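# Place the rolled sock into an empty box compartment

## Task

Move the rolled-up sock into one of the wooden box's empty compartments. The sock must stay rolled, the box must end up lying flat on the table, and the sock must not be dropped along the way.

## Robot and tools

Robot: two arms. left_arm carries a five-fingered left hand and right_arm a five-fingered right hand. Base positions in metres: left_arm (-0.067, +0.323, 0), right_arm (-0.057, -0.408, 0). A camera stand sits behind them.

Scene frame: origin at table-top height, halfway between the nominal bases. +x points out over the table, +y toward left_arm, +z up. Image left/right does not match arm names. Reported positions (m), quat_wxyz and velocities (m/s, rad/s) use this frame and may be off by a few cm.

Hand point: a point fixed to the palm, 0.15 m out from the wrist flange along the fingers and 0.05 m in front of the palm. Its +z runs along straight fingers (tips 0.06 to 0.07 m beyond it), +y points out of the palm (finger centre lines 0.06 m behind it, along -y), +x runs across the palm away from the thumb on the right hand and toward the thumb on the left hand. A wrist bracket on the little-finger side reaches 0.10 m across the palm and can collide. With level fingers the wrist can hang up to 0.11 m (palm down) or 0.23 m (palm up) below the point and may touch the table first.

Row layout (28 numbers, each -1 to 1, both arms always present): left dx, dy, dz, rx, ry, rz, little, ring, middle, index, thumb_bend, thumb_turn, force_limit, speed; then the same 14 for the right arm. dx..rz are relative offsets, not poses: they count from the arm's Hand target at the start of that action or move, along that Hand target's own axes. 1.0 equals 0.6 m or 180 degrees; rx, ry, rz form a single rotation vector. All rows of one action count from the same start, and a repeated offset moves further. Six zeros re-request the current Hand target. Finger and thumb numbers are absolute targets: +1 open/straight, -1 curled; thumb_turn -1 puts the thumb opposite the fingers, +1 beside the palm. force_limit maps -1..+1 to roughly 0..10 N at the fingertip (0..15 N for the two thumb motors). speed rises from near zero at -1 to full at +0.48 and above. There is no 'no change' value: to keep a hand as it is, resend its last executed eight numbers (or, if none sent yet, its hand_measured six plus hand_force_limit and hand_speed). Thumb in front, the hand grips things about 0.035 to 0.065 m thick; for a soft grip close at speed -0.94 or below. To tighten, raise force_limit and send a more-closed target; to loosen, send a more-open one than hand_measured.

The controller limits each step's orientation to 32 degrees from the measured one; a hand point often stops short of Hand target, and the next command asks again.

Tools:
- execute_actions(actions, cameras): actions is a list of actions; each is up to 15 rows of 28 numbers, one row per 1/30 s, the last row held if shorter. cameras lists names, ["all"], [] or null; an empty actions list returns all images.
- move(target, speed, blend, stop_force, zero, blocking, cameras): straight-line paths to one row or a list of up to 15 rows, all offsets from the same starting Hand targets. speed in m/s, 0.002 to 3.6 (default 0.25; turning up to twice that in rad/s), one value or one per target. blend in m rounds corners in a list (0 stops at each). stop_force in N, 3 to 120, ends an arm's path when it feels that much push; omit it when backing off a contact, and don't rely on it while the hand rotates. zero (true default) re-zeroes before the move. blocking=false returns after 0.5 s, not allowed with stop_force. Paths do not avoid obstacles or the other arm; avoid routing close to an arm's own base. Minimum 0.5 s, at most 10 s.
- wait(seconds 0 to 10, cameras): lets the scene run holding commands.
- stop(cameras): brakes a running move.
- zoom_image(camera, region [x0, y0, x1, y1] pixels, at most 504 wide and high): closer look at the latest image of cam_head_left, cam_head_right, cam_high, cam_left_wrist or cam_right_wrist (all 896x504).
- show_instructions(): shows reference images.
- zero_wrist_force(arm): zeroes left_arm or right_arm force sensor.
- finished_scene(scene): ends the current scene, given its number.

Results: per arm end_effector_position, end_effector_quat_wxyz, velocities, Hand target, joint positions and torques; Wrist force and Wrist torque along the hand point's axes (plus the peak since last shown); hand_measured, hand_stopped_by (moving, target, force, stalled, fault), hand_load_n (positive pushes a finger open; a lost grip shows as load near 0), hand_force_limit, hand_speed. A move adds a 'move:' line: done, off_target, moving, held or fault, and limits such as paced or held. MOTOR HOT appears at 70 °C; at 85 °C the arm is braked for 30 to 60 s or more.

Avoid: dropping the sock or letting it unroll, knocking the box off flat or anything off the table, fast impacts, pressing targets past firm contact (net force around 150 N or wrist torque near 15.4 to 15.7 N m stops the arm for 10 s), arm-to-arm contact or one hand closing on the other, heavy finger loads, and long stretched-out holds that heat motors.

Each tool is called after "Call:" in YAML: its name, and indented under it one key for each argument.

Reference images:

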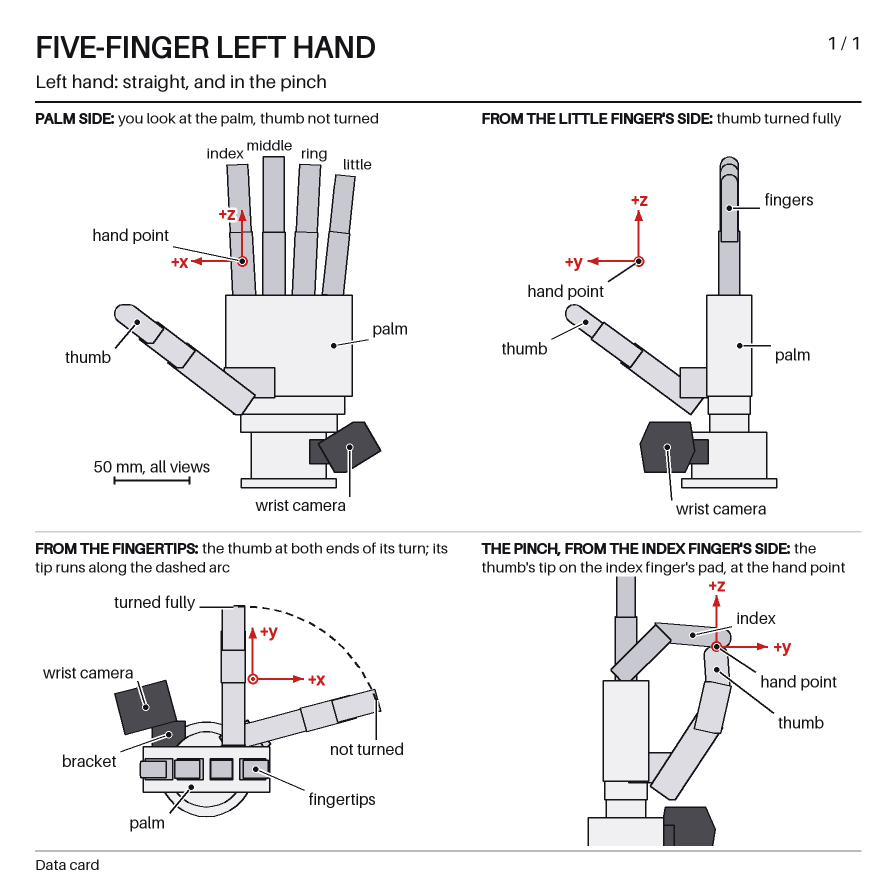

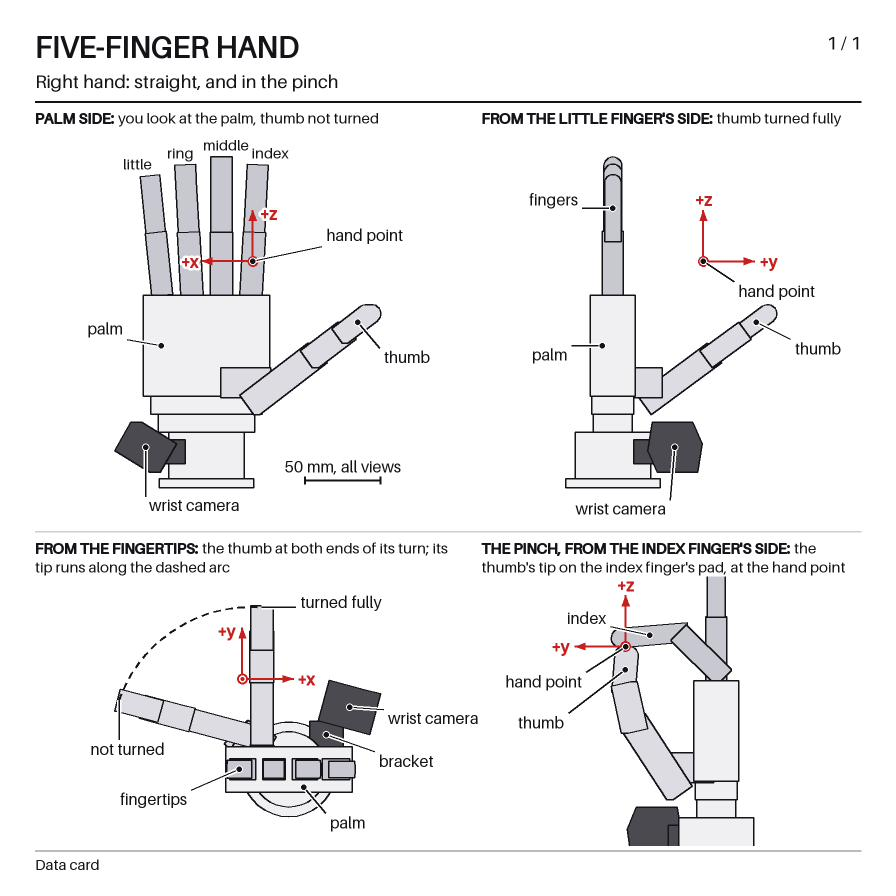

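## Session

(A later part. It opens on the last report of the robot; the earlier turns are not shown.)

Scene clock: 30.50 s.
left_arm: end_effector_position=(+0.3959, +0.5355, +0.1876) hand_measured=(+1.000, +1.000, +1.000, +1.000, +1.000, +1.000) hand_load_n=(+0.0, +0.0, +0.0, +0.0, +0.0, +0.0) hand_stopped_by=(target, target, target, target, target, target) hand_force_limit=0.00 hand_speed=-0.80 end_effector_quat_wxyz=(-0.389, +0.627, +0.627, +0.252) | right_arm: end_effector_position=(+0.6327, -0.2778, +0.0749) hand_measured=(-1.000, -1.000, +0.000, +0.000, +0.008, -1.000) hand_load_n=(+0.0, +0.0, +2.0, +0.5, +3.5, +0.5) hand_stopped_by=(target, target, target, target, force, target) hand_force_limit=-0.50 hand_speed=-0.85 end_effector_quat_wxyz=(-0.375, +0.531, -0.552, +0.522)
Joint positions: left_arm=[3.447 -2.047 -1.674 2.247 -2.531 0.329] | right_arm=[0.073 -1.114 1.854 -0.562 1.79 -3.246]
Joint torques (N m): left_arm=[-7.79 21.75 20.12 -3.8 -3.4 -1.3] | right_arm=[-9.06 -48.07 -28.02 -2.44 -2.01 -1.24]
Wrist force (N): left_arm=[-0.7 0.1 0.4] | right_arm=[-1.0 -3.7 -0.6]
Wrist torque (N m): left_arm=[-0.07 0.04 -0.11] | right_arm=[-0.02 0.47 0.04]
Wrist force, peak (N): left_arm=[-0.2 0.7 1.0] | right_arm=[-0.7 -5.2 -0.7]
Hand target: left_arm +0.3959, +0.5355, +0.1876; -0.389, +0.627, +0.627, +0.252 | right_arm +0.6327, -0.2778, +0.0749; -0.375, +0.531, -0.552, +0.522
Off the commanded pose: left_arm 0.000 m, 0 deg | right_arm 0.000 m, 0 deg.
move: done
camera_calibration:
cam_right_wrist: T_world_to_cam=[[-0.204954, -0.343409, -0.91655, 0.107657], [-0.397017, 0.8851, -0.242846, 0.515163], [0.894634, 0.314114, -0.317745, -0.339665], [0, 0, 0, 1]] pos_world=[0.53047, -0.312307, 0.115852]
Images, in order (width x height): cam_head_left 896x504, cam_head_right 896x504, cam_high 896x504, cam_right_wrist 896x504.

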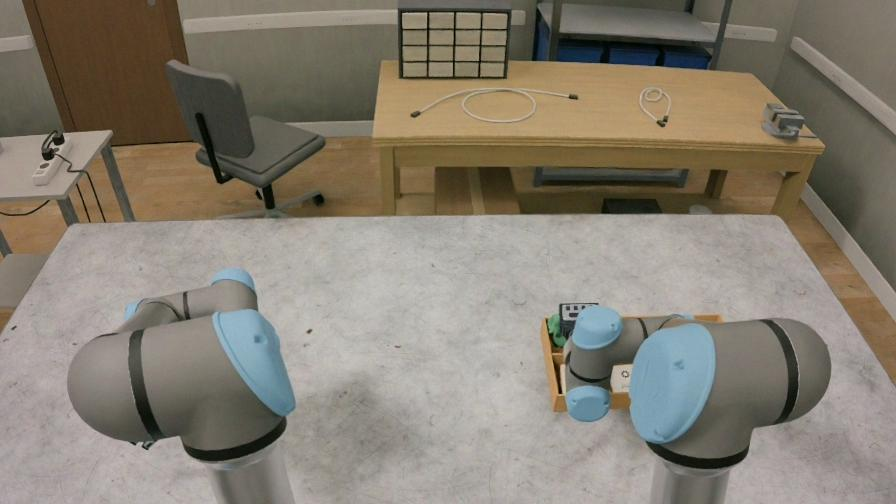

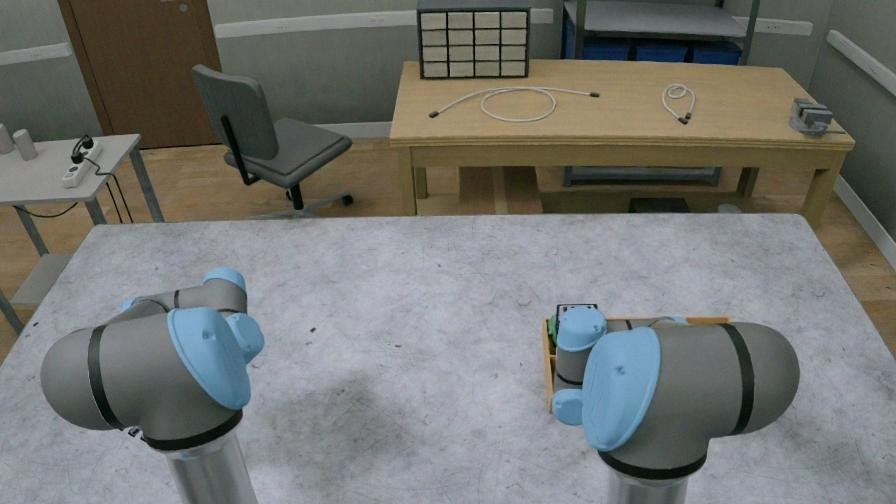

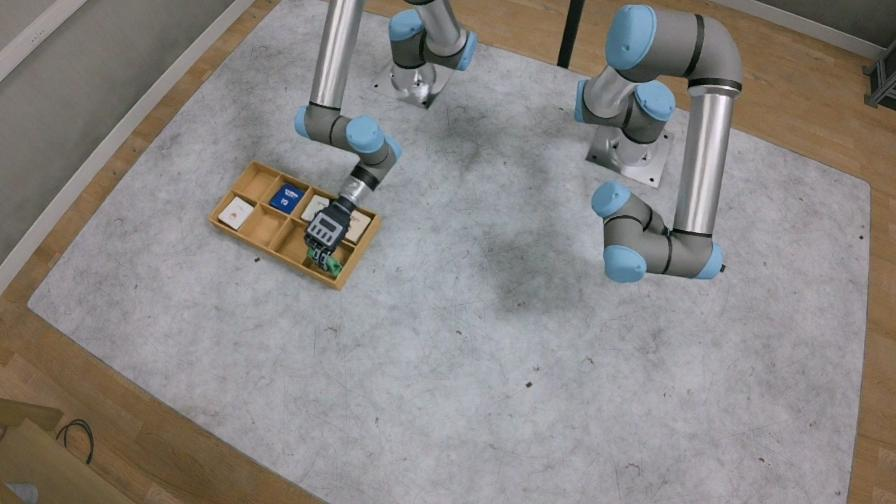

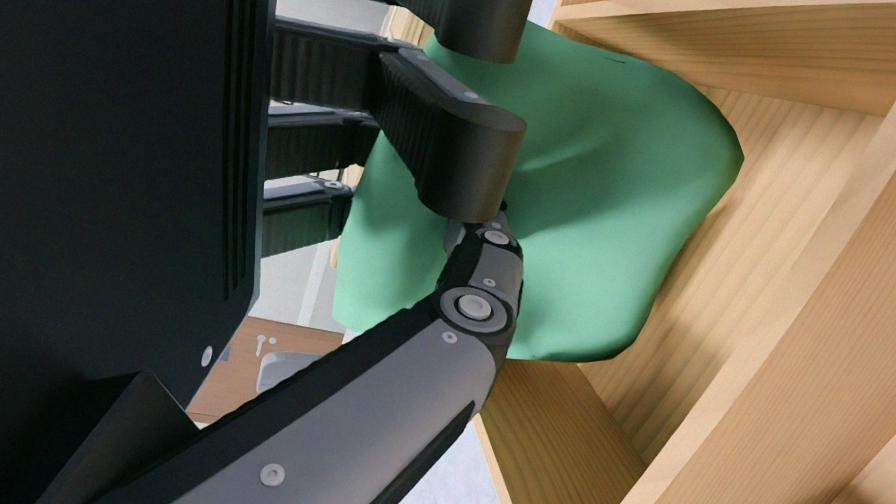

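Call:
move:
  target:
    - [0,0,0,0,0,0,1,1,1,1,1,1,0,-0.8,0.0158,-0.0643,-0.0103,0,0,0,-1,-1,0.0,0.0,-0.1,-1,-0.5,-0.85]
    - [0,0,0,0,0,0,1,1,1,1,1,1,0,-0.8,0.0057,-0.077,0.0532,0.0556,0,0,-1,-1,0.0,0.0,-0.1,-1,-0.5,-0.85]
  speed: 0.08
  cameras: ["cam_head_left","cam_head_right","cam_high","cam_right_wrist"]

Call:
zoom_image:
  camera: "cam_high"
  region: [285, 225, 355, 295]

Call:
zoom_image:
  camera: "cam_head_left"
  region: [530, 280, 610, 360]

Scene clock: 34.43 s.
left_arm: end_effector_position=(+0.3959, +0.5355, +0.1876) hand_measured=(+1.000, +1.000, +1.000, +1.000, +1.000, +1.000) hand_load_n=(+0.0, +0.0, +0.0, +0.0, +0.0, +0.0) hand_stopped_by=(target, target, target, target, target, target) hand_force_limit=0.00 hand_speed=-0.80 end_effector_quat_wxyz=(-0.389, +0.627, +0.627, +0.252) | right_arm: end_effector_position=(+0.6721, -0.2818, +0.1148) hand_measured=(-1.000, -1.000, +0.000, +0.000, +0.008, -1.000) hand_load_n=(+0.0, +0.0, +2.0, +1.0, +3.5, +0.5) hand_stopped_by=(target, target, target, target, force, target) hand_force_limit=-0.50 hand_speed=-0.85 end_effector_quat_wxyz=(-0.420, +0.496, -0.504, +0.568)
Joint positions: left_arm=[3.447 -2.047 -1.674 2.247 -2.531 0.329] | right_arm=[0.056 -1.105 1.842 -0.735 1.75 -3.283]
Joint torques (N m): left_arm=[-6.89 22.57 20.51 -3.57 -3.37 -1.11] | right_arm=[0.15 -50.4 -10.73 -1.51 2.09 1.08]
Wrist force (N): left_arm=[-0.4 0.2 0.8] | right_arm=[-0.8 -3.8 -0.9]
Wrist torque (N m): left_arm=[-0.09 0.00 -0.09] | right_arm=[0.01 0.46 0.04]
Wrist force, peak (N): left_arm=[-0.7 0.1 0.9] | right_arm=[-0.7 -4.7 -0.6]
Hand target: left_arm +0.3959, +0.5355, +0.1876; -0.389, +0.627, +0.627, +0.252 | right_arm +0.6721, -0.2818, +0.1149; -0.420, +0.496, -0.504, +0.568
Off the commanded pose: left_arm 0.000 m, 0 deg | right_arm 0.000 m, 0 deg.
move: done
camera_calibration:
cam_right_wrist: T_world_to_cam=[[-0.0386001, -0.371483, -0.927637, 0.0324079], [-0.369449, 0.867854, -0.332169, 0.530874], [0.928449, 0.329893, -0.170743, -0.396059], [0, 0, 0, 1]] pos_world=[0.565103, -0.318025, 0.138778]
Images, in order (width x height): cam_head_left 896x504, cam_head_right 896x504, cam_high 896x504, cam_right_wrist 896x504.

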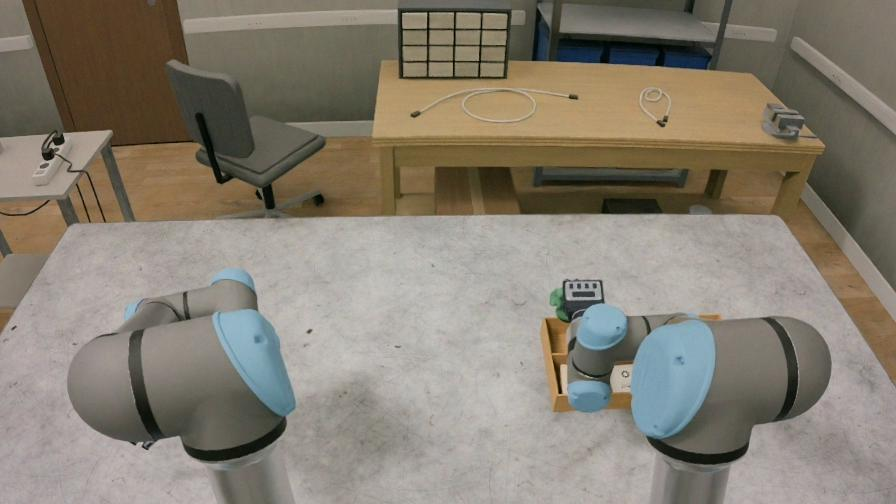

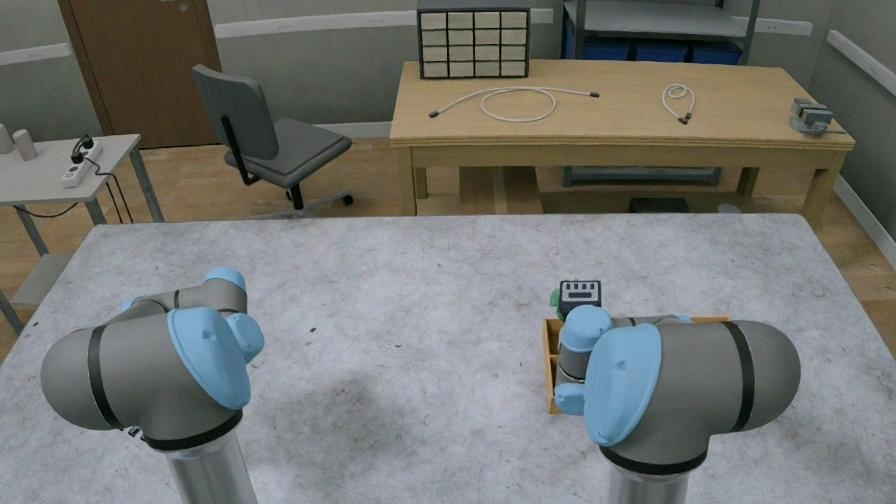

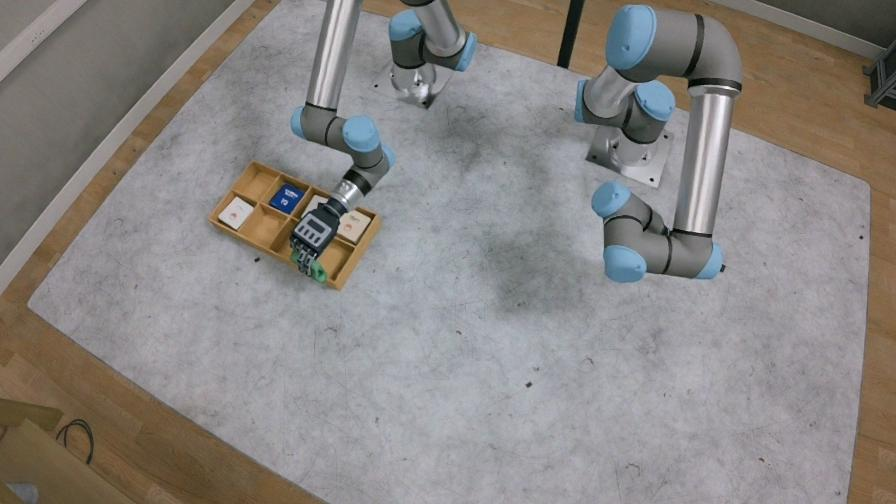

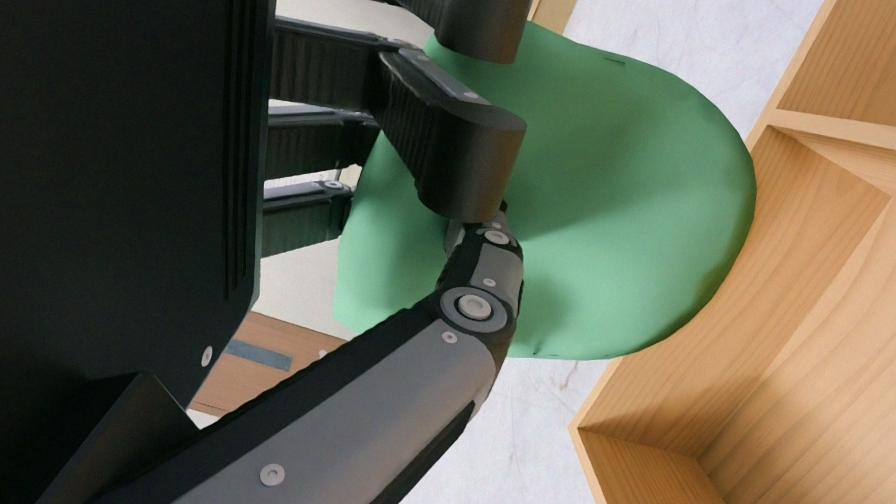

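Scaled by 7.200 from the camera's 896x504 image, which has a finer 1280x720 frame.

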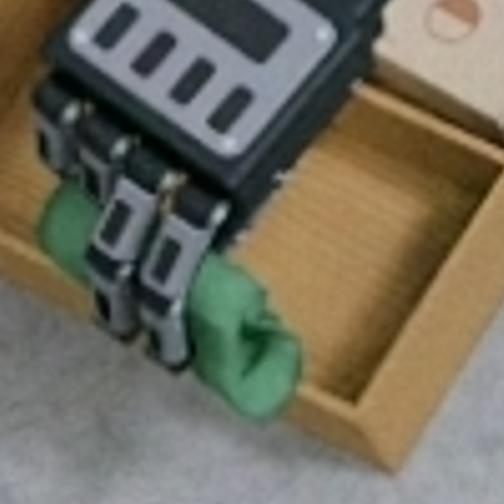

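Scaled by 6.300 from the camera's 896x504 image, which has a finer 1280x720 frame.

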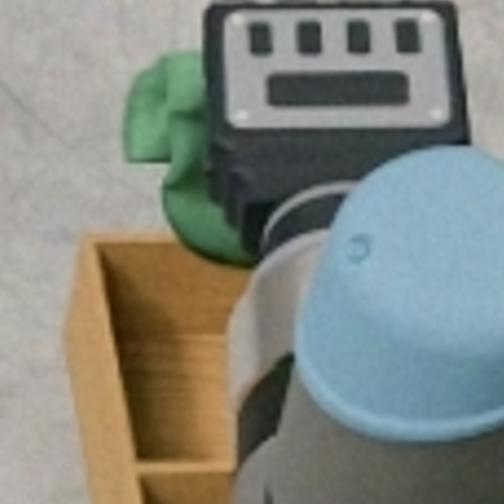

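Call:
execute_actions:
  actions: []

Scene clock: 35.03 s.
left_arm: end_effector_position=(+0.3959, +0.5355, +0.1876) hand_measured=(+1.000, +1.000, +1.000, +1.000, +1.000, +1.000) hand_load_n=(+0.0, +0.0, +0.0, +0.0, +0.0, -0.5) hand_stopped_by=(target, target, target, target, target, target) hand_force_limit=0.00 hand_speed=-0.80 end_effector_quat_wxyz=(-0.389, +0.627, +0.627, +0.252) | right_arm: end_effector_position=(+0.6721, -0.2818, +0.1149) hand_measured=(-1.000, -1.000, +0.000, +0.000, +0.008, -1.000) hand_load_n=(+0.0, +0.0, +2.0, +0.5, +3.5, +0.5) hand_stopped_by=(target, target, target, target, force, target) hand_force_limit=-0.50 hand_speed=-0.85 end_effector_quat_wxyz=(-0.420, +0.496, -0.504, +0.568)
Joint positions: left_arm=[3.447 -2.047 -1.674 2.247 -2.531 0.329] | right_arm=[0.056 -1.105 1.842 -0.735 1.75 -3.283]
Joint velocities: within noise
Joint torques (N m): left_arm=[-7.34 22.39 19.8 -3.46 -3.25 -1.2] | right_arm=[4.5 -49.4 -16.35 -3.18 1.91 1.01]
Wrist force (N): left_arm=[-0.6 0.2 0.9] | right_arm=[-0.9 -4.0 -0.8]
Wrist torque (N m): left_arm=[-0.09 0.04 -0.11] | right_arm=[-0.02 0.48 0.02]
Wrist force, peak (N): left_arm=[-0.6 0.2 0.9] | right_arm=[-1.0 -4.2 -0.5]
Hand target: left_arm +0.3959, +0.5355, +0.1876; -0.389, +0.627, +0.627, +0.252 | right_arm +0.6721, -0.2818, +0.1149; -0.420, +0.496, -0.504, +0.568
Off the commanded pose: left_arm 0.000 m, 0 deg | right_arm 0.000 m, 0 deg.
camera_calibration:
cam_left_wrist: T_world_to_cam=[[-0.942273, 0.0912115, 0.322182, 0.269578], [0.332282, 0.135909, 0.933337, -0.37375], [0.0413436, 0.986514, -0.158371, -0.399222], [0, 0, 0, 1]] pos_world=[0.394712, 0.420046, 0.198756]
cam_right_wrist: T_world_to_cam=[[-0.0383045, -0.371375, -0.927693, 0.03238], [-0.369403, 0.867872, -0.332175, 0.530924], [0.92848, 0.329969, -0.17043, -0.396172], [0, 0, 0, 1]] pos_world=[0.565203, -0.318025, 0.138878]

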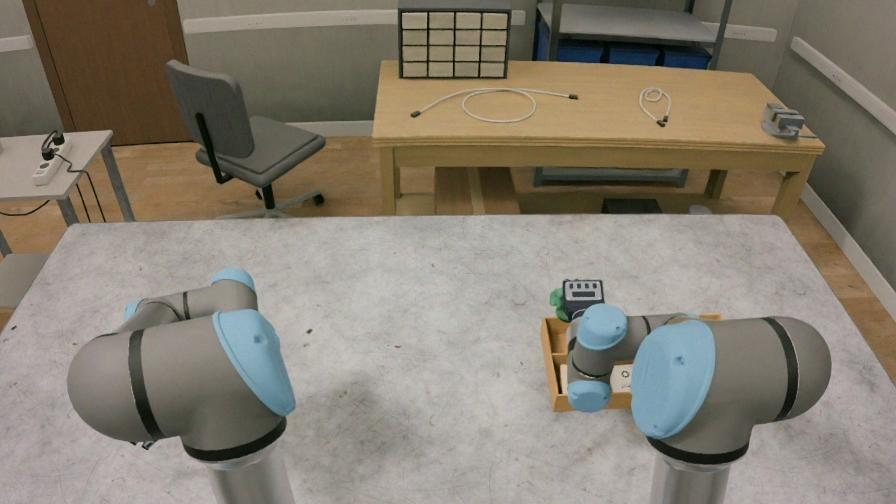

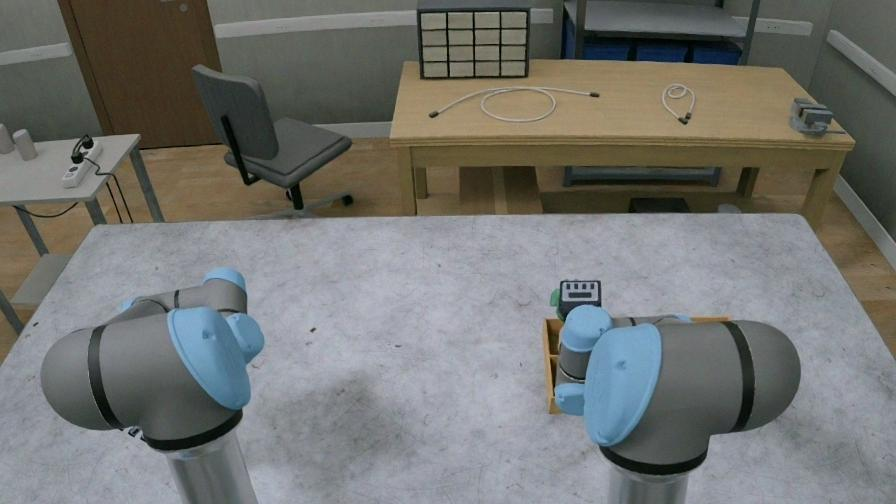

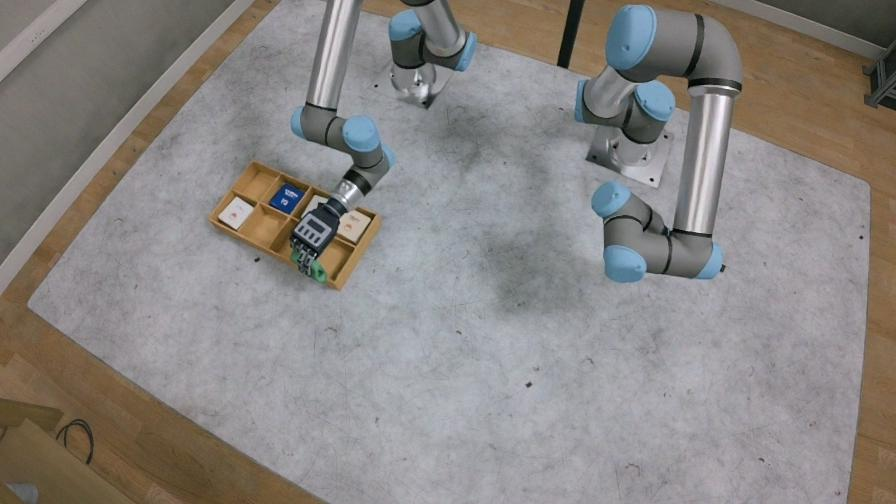

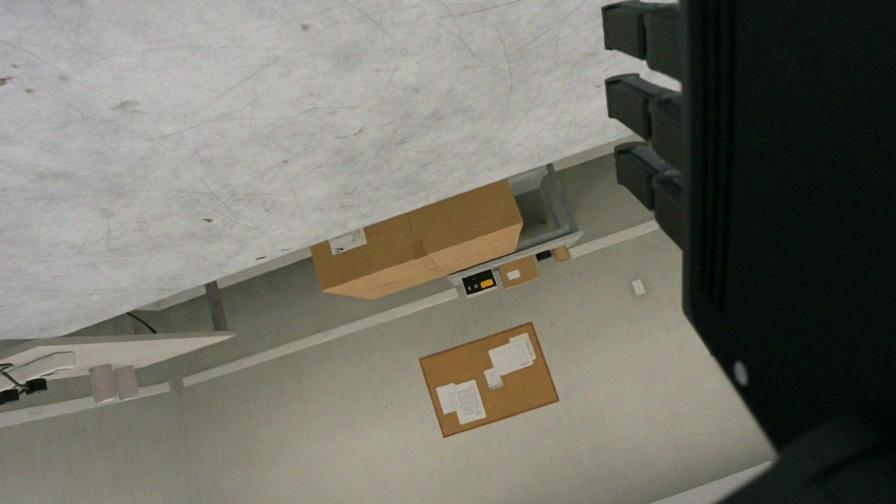

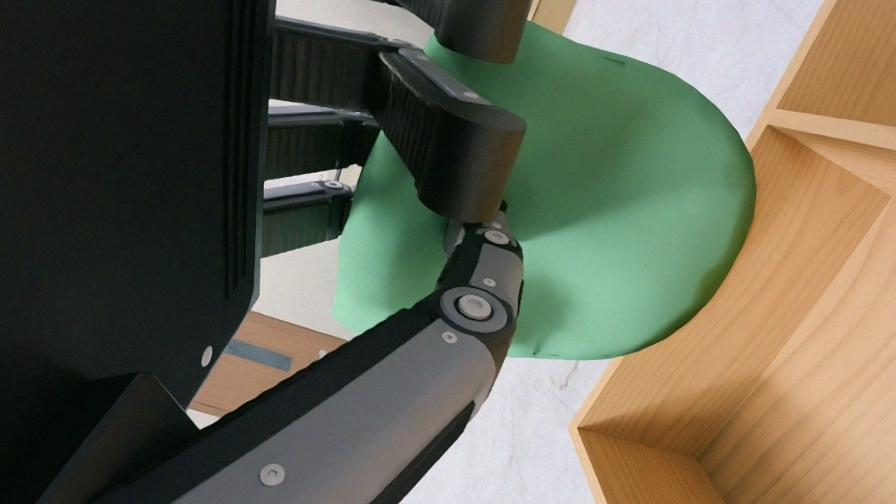

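Call:
move:
  target: [0,0,0,0,0,0,1,1,1,1,1,1,0,-0.8,-0.0049,0.0347,0,0,0,0,-1,-1,0.0,0.0,-0.1,-1,-0.5,-0.85]
  speed: 0.05
  stop_force: 5
  cameras: ["cam_high","cam_right_wrist"]

Call:
zoom_image:
  camera: "cam_high"
  region: [250, 200, 400, 300]

Scene clock: 36.70 s.
left_arm: end_effector_position=(+0.3959, +0.5355, +0.1876) hand_measured=(+1.000, +1.000, +1.000, +1.000, +1.000, +1.000) hand_load_n=(+0.0, +0.0, +0.0, +0.0, +0.0, +0.0) hand_stopped_by=(target, target, target, target, target, target) hand_force_limit=0.00 hand_speed=-0.80 end_effector_quat_wxyz=(-0.389, +0.627, +0.627, +0.252) | right_arm: end_effector_position=(+0.6721, -0.2818, +0.0939) hand_measured=(-1.000, -1.000, +0.000, +0.000, +0.008, -1.000) hand_load_n=(+0.0, +0.0, +2.0, +1.0, +3.5, +0.5) hand_stopped_by=(target, target, target, target, force, target) hand_force_limit=-0.50 hand_speed=-0.85 end_effector_quat_wxyz=(-0.420, +0.496, -0.504, +0.568)
Joint positions: left_arm=[3.447 -2.047 -1.674 2.247 -2.531 0.329] | right_arm=[0.056 -1.07 1.856 -0.785 1.75 -3.283]
Joint torques (N m): left_arm=[-7.36 22.4 20.66 -3.27 -3.07 -1.09] | right_arm=[-6.84 -50.44 -27.99 -0.92 -1.13 -0.11]
Wrist force (N): left_arm=[-0.3 0.5 0.6] | right_arm=[-1.0 -3.7 -0.3]
Wrist torque (N m): left_arm=[-0.02 -0.02 -0.10] | right_arm=[-0.01 0.47 0.04]
Wrist force, peak (N): left_arm=[-0.5 0.6 0.9] | right_arm=[-0.6 -4.9 -0.4]
Hand target: left_arm +0.3959, +0.5355, +0.1876; -0.389, +0.627, +0.627, +0.252 | right_arm +0.6721, -0.2818, +0.0939; -0.420, +0.496, -0.504, +0.568
Off the commanded pose: left_arm 0.000 m, 0 deg | right_arm 0.000 m, 0 deg.
move: done
camera_calibration:
cam_right_wrist: T_world_to_cam=[[-0.0383045, -0.371375, -0.927693, 0.0128946], [-0.369403, 0.867872, -0.332175, 0.523912], [0.92848, 0.329969, -0.17043, -0.399658], [0, 0, 0, 1]] pos_world=[0.565103, -0.318025, 0.117878]
Images, in order (width x height): cam_high 896x504, cam_right_wrist 896x504.

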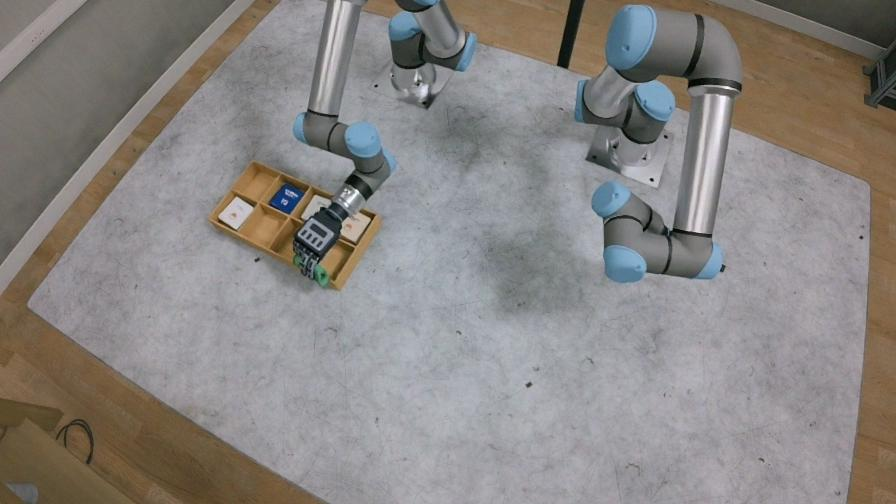

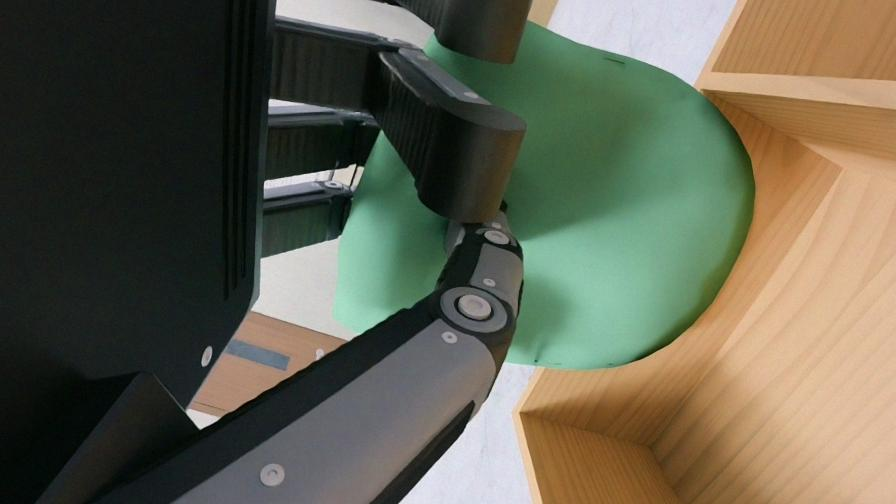

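Scaled by 3.360 from the camera's 896x504 image, which has a finer 1280x720 frame.

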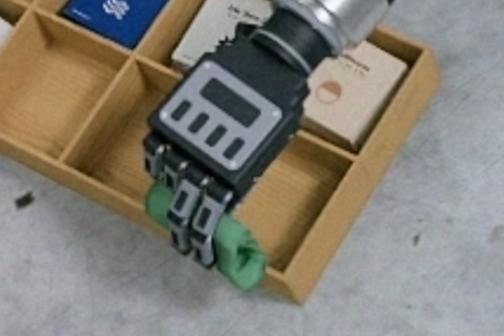

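Call:
move:
  target:
    - [0,0,0,0,0,0,1,1,1,1,1,1,0,-0.8,-0.0014,0.0099,0,0,0,0,-1,-1,0.0,0.0,-0.1,-1,-0.5,-0.85]
    - [0,0,0,0,0,0,1,1,1,1,1,1,0,-0.8,-0.0002,0.0219,-0.0181,0,0,0,-1,-1,0.0,0.0,-0.1,-1,-0.5,-0.85]
  speed: 0.05
  stop_force: 6
  cameras: ["cam_high","cam_right_wrist"]

Call:
zoom_image:
  camera: "cam_high"
  region: [250, 200, 400, 300]

Scene clock: 38.60 s.
left_arm: end_effector_position=(+0.3959, +0.5355, +0.1876) hand_measured=(+1.000, +1.000, +1.000, +1.000, +1.000, +1.000) hand_load_n=(+0.0, +0.0, +0.0, +0.0, +0.0, +0.0) hand_stopped_by=(target, target, target, target, target, target) hand_force_limit=0.00 hand_speed=-0.80 end_effector_quat_wxyz=(-0.389, +0.627, +0.627, +0.252) | right_arm: end_effector_position=(+0.6610, -0.2818, +0.0809) hand_measured=(-1.000, -1.000, +0.000, +0.000, +0.008, -1.000) hand_load_n=(+0.0, +0.0, +2.0, +0.5, +3.5, +0.5) hand_stopped_by=(target, target, target, target, force, target) hand_force_limit=-0.50 hand_speed=-0.85 end_effector_quat_wxyz=(-0.420, +0.496, -0.504, +0.568)
Joint positions: left_arm=[3.447 -2.047 -1.674 2.247 -2.531 0.329] | right_arm=[0.056 -1.065 1.896 -0.829 1.751 -3.283]
Joint torques (N m): left_arm=[-6.41 21.3 19.7 -3.26 -3.33 -1.27] | right_arm=[6.22 -33.61 -27.03 -0.39 1.08 -1.16]
Wrist force (N): left_arm=[-0.5 0.4 0.4] | right_arm=[-0.7 -3.9 -0.5]
Wrist torque (N m): left_arm=[-0.03 0.00 -0.11] | right_arm=[-0.04 0.42 0.05]
Wrist force, peak (N): left_arm=[-0.2 0.5 1.0] | right_arm=[-0.7 -5.0 -0.5]
Hand target: left_arm +0.3959, +0.5355, +0.1876; -0.389, +0.627, +0.627, +0.252 | right_arm +0.6610, -0.2818, +0.0809; -0.420, +0.496, -0.504, +0.568
Off the commanded pose: left_arm 0.000 m, 0 deg | right_arm 0.000 m, 0 deg.
move: done
camera_calibration:
cam_right_wrist: T_world_to_cam=[[-0.038305, -0.371468, -0.927655, 0.000379878], [-0.369326, 0.867866, -0.332275, 0.515496], [0.92851, 0.329879, -0.170436, -0.391705], [0, 0, 0, 1]] pos_world=[0.554103, -0.318025, 0.104878]
Images, in order (width x height): cam_high 896x504, cam_right_wrist 896x504.

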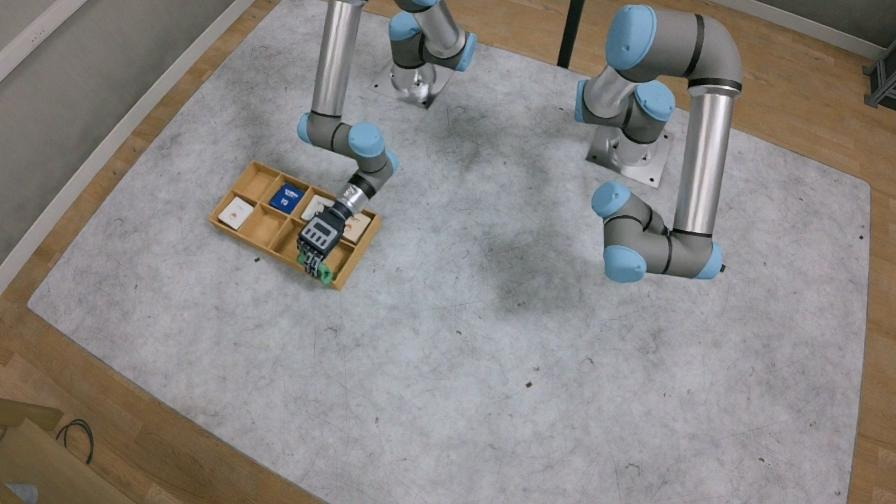

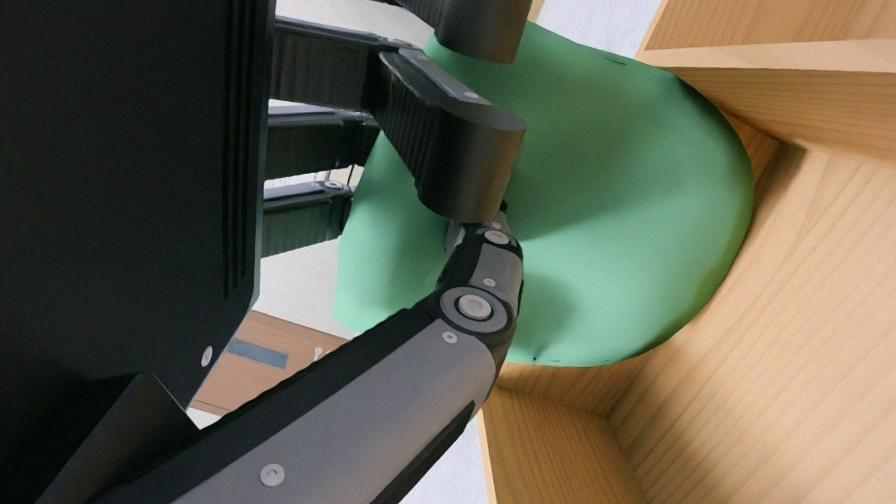

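Scaled by 3.360 from the camera's 896x504 image, which has a finer 1280x720 frame.

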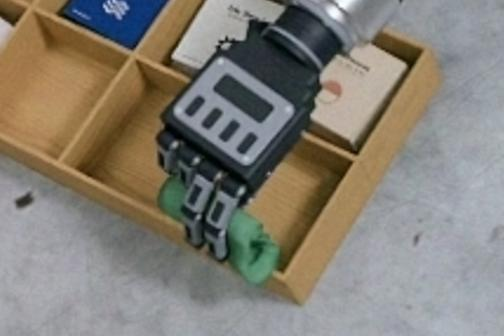

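Call:
move:
  target:
    - [0,0,0,0,0,0,1,1,1,1,1,1,0,-0.8,0.0014,0.0103,-0.0181,0,0,0,-1,-1,0.0,0.0,-0.1,-1,-0.5,-0.85]
    - [0,0,0,0,0,0,1,1,1,1,1,1,0,-0.8,0.0031,0.0173,-0.0346,0,0,0,-1,-1,0.0,0.0,-0.1,-1,-0.5,-0.85]
  speed: 0.05
  stop_force: 6
  cameras: ["cam_high","cam_right_wrist"]

Call:
zoom_image:
  camera: "cam_high"
  region: [250, 200, 400, 300]

Scene clock: 40.30 s.
left_arm: end_effector_position=(+0.3959, +0.5355, +0.1876) hand_measured=(+1.000, +1.000, +1.000, +1.000, +1.000, +1.000) hand_load_n=(+0.0, +0.0, +0.0, +0.0, +0.0, +0.0) hand_stopped_by=(target, target, target, target, target, target) hand_force_limit=0.00 hand_speed=-0.80 end_effector_quat_wxyz=(-0.389, +0.627, +0.627, +0.252) | right_arm: end_effector_position=(+0.6400, -0.2818, +0.0709) hand_measured=(-1.000, -1.000, +0.000, +0.000, +0.008, -1.000) hand_load_n=(+0.0, +0.0, +2.0, +1.0, +3.5, +0.5) hand_stopped_by=(target, target, target, target, force, target) hand_force_limit=-0.50 hand_speed=-0.85 end_effector_quat_wxyz=(-0.420, +0.496, -0.504, +0.568)
Joint positions: left_arm=[3.447 -2.047 -1.674 2.247 -2.531 0.329] | right_arm=[0.057 -1.081 1.962 -0.881 1.752 -3.283]
Joint torques (N m): left_arm=[-6.94 21.43 20.26 -3.12 -3.34 -1.32] | right_arm=[-4.32 -29.19 -25.91 -0.53 -1.19 -0.71]
Wrist force (N): left_arm=[-0.6 0.3 0.6] | right_arm=[-0.7 -3.8 -0.5]
Wrist torque (N m): left_arm=[-0.05 0.02 -0.12] | right_arm=[-0.04 0.43 0.04]
Wrist force, peak (N): left_arm=[-0.5 0.4 0.9] | right_arm=[-0.6 -4.7 0.0]
Hand target: left_arm +0.3959, +0.5355, +0.1876; -0.389, +0.627, +0.627, +0.252 | right_arm +0.6400, -0.2818, +0.0709; -0.420, +0.496, -0.504, +0.568
Off the commanded pose: left_arm 0.000 m, 0 deg | right_arm 0.000 m, 0 deg.
move: done
camera_calibration:
cam_right_wrist: T_world_to_cam=[[-0.038305, -0.371468, -0.927655, -0.00970108], [-0.369326, 0.867866, -0.332275, 0.504417], [0.92851, 0.329879, -0.170436, -0.373911], [0, 0, 0, 1]] pos_world=[0.533103, -0.318025, 0.0948783]
Images, in order (width x height): cam_high 896x504, cam_right_wrist 896x504.

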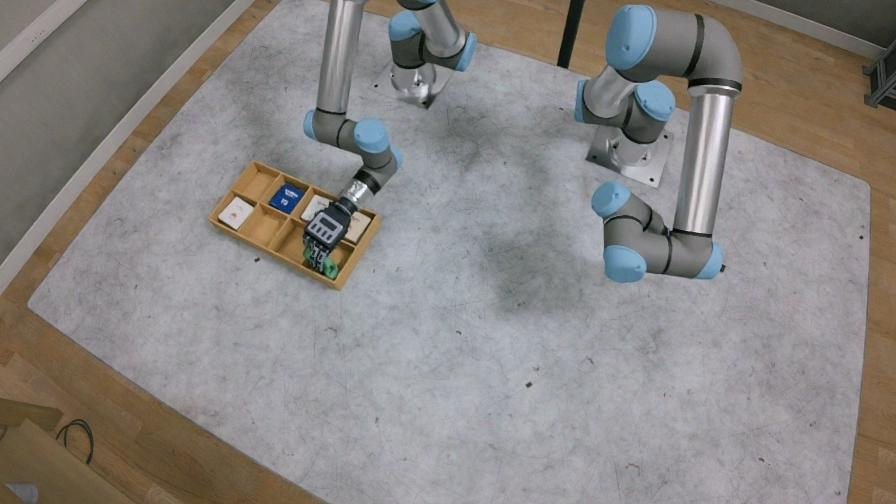

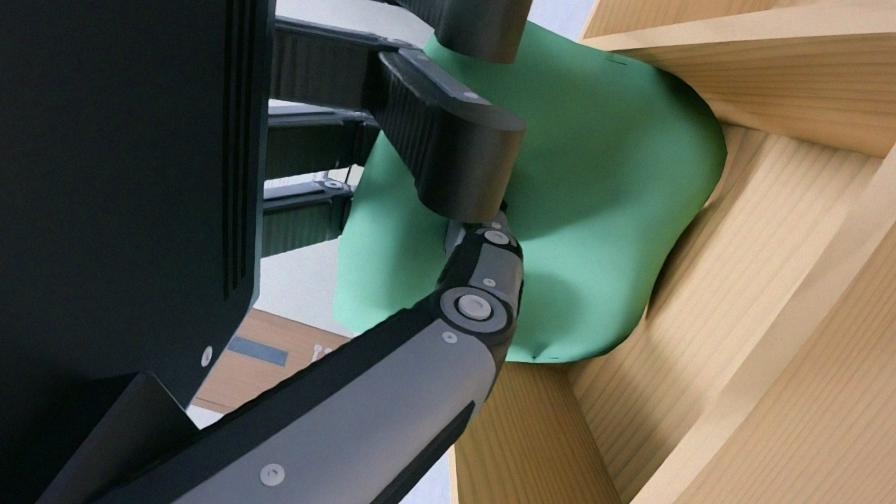

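Scaled by 3.360 from the camera's 896x504 image, which has a finer 1280x720 frame.

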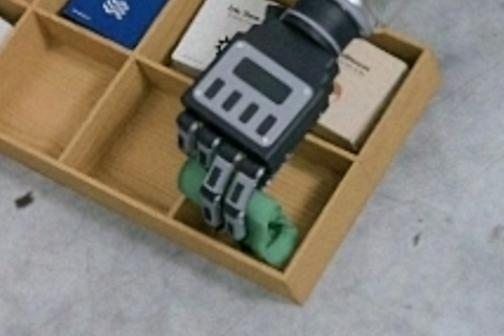

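Call:
move:
  target:
    - [0,0,0,0,0,0,1,1,1,1,1,1,0,-0.8,0.0007,0.0102,-0.0132,-0.0556,0,0,-1,-1,0.0,0.0,-0.1,-1,-0.5,-0.85]
    - [0,0,0,0,0,0,1,1,1,1,1,1,0,-0.8,-0.0012,0.0234,-0.0132,-0.1,0,0,-1,-1,0.0,0.0,-0.1,-1,-0.5,-0.85]
  speed: 0.08
  cameras: ["cam_high","cam_right_wrist"]

Call:
zoom_image:
  camera: "cam_high"
  region: [250, 200, 400, 300]

Scene clock: 43.30 s.
left_arm: end_effector_position=(+0.3959, +0.5355, +0.1876) hand_measured=(+1.000, +1.000, +1.000, +1.000, +1.000, +1.000) hand_load_n=(+0.0, +0.0, +0.0, +0.0, +0.0, +0.0) hand_stopped_by=(target, target, target, target, target, target) hand_force_limit=0.00 hand_speed=-0.80 end_effector_quat_wxyz=(-0.389, +0.627, +0.627, +0.252) | right_arm: end_effector_position=(+0.6320, -0.2818, +0.0569) hand_measured=(-1.000, -1.000, +0.000, +0.000, +0.008, -1.000) hand_load_n=(+0.0, +0.0, +2.0, +0.5, +3.5, +0.5) hand_stopped_by=(target, target, target, target, force, target) hand_force_limit=-0.50 hand_speed=-0.85 end_effector_quat_wxyz=(-0.337, +0.556, -0.587, +0.483)
Joint positions: left_arm=[3.447 -2.047 -1.674 2.247 -2.531 0.329] | right_arm=[0.067 -1.076 1.758 -0.362 1.796 -3.216]
Joint torques (N m): left_arm=[-7.14 22.28 20.09 -3.06 -3.3 -1.16] | right_arm=[4.3 -49.95 -7.34 -0.53 -0.28 -1.2]
Wrist force (N): left_arm=[-0.4 0.6 0.5] | right_arm=[-0.5 -3.7 -0.7]
Wrist torque (N m): left_arm=[-0.01 -0.01 -0.11] | right_arm=[-0.01 0.39 -0.09]
Wrist force, peak (N): left_arm=[-0.6 0.3 0.9] | right_arm=[-0.6 -4.2 -0.8]
Hand target: left_arm +0.3959, +0.5355, +0.1876; -0.389, +0.627, +0.627, +0.252 | right_arm +0.6320, -0.2818, +0.0569; -0.337, +0.556, -0.587, +0.483
Off the commanded pose: left_arm 0.000 m, 0 deg | right_arm 0.000 m, 0 deg.
move: done
camera_calibration:
cam_right_wrist: T_world_to_cam=[[-0.334568, -0.318555, -0.886897, 0.176846], [-0.407479, 0.897506, -0.168651, 0.519956], [0.84972, 0.304967, -0.430082, -0.311306], [0, 0, 0, 1]] pos_world=[0.535562, -0.315391, 0.110648]
Images, in order (width x height): cam_high 896x504, cam_right_wrist 896x504.

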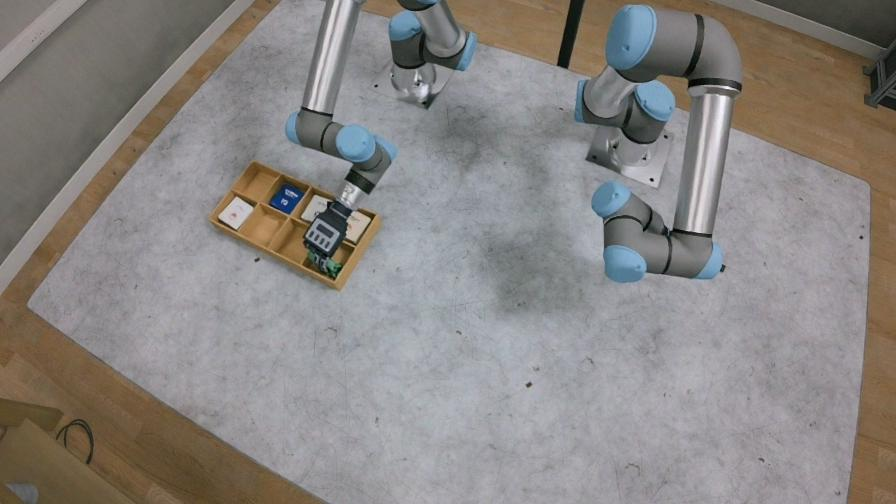

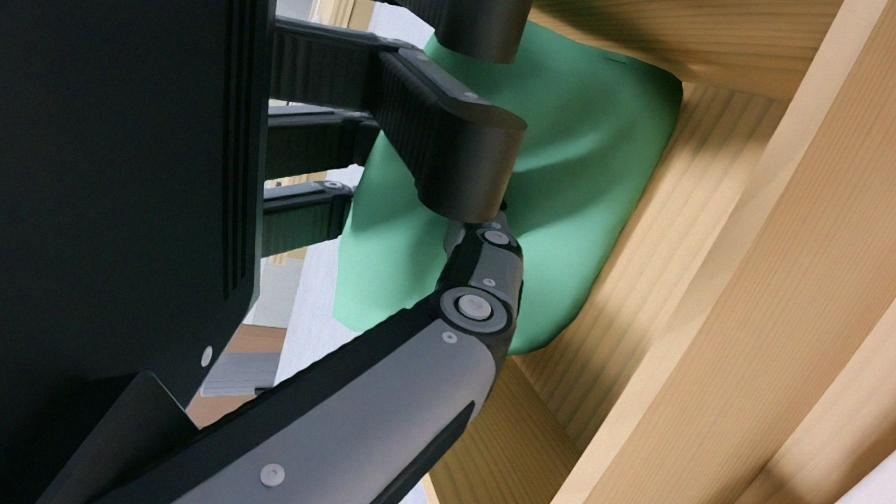

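Scaled by 3.360 from the camera's 896x504 image, which has a finer 1280x720 frame.

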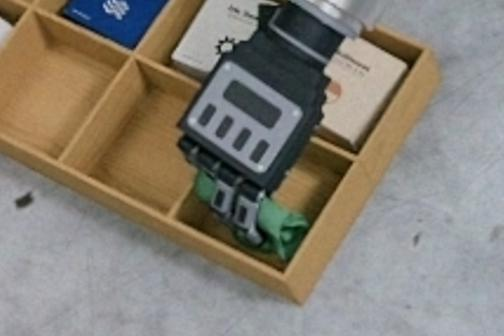

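Call:
zoom_image:
  camera: "cam_high"
  region: [290, 230, 360, 290]

Call:
zoom_image:
  camera: "cam_right_wrist"
  region: [320, 0, 720, 400]

Scaled by 7.200 from the camera's 896x504 image, which has a finer 1280x720 frame.

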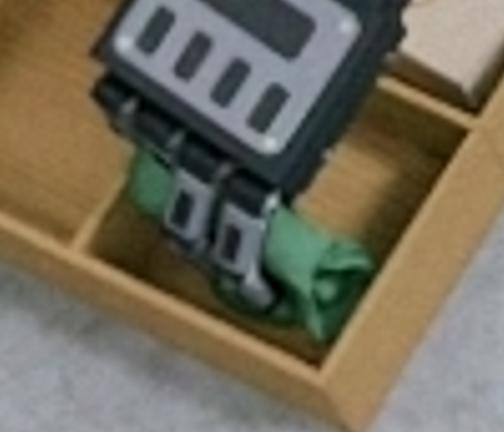

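Scaled by 1.260 from the camera's 896x504 image, which has a finer 1280x720 frame.

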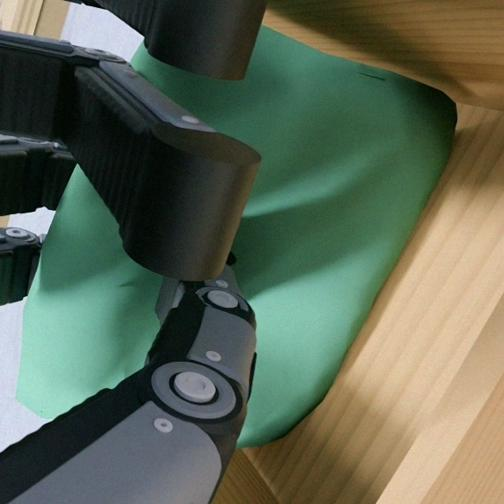

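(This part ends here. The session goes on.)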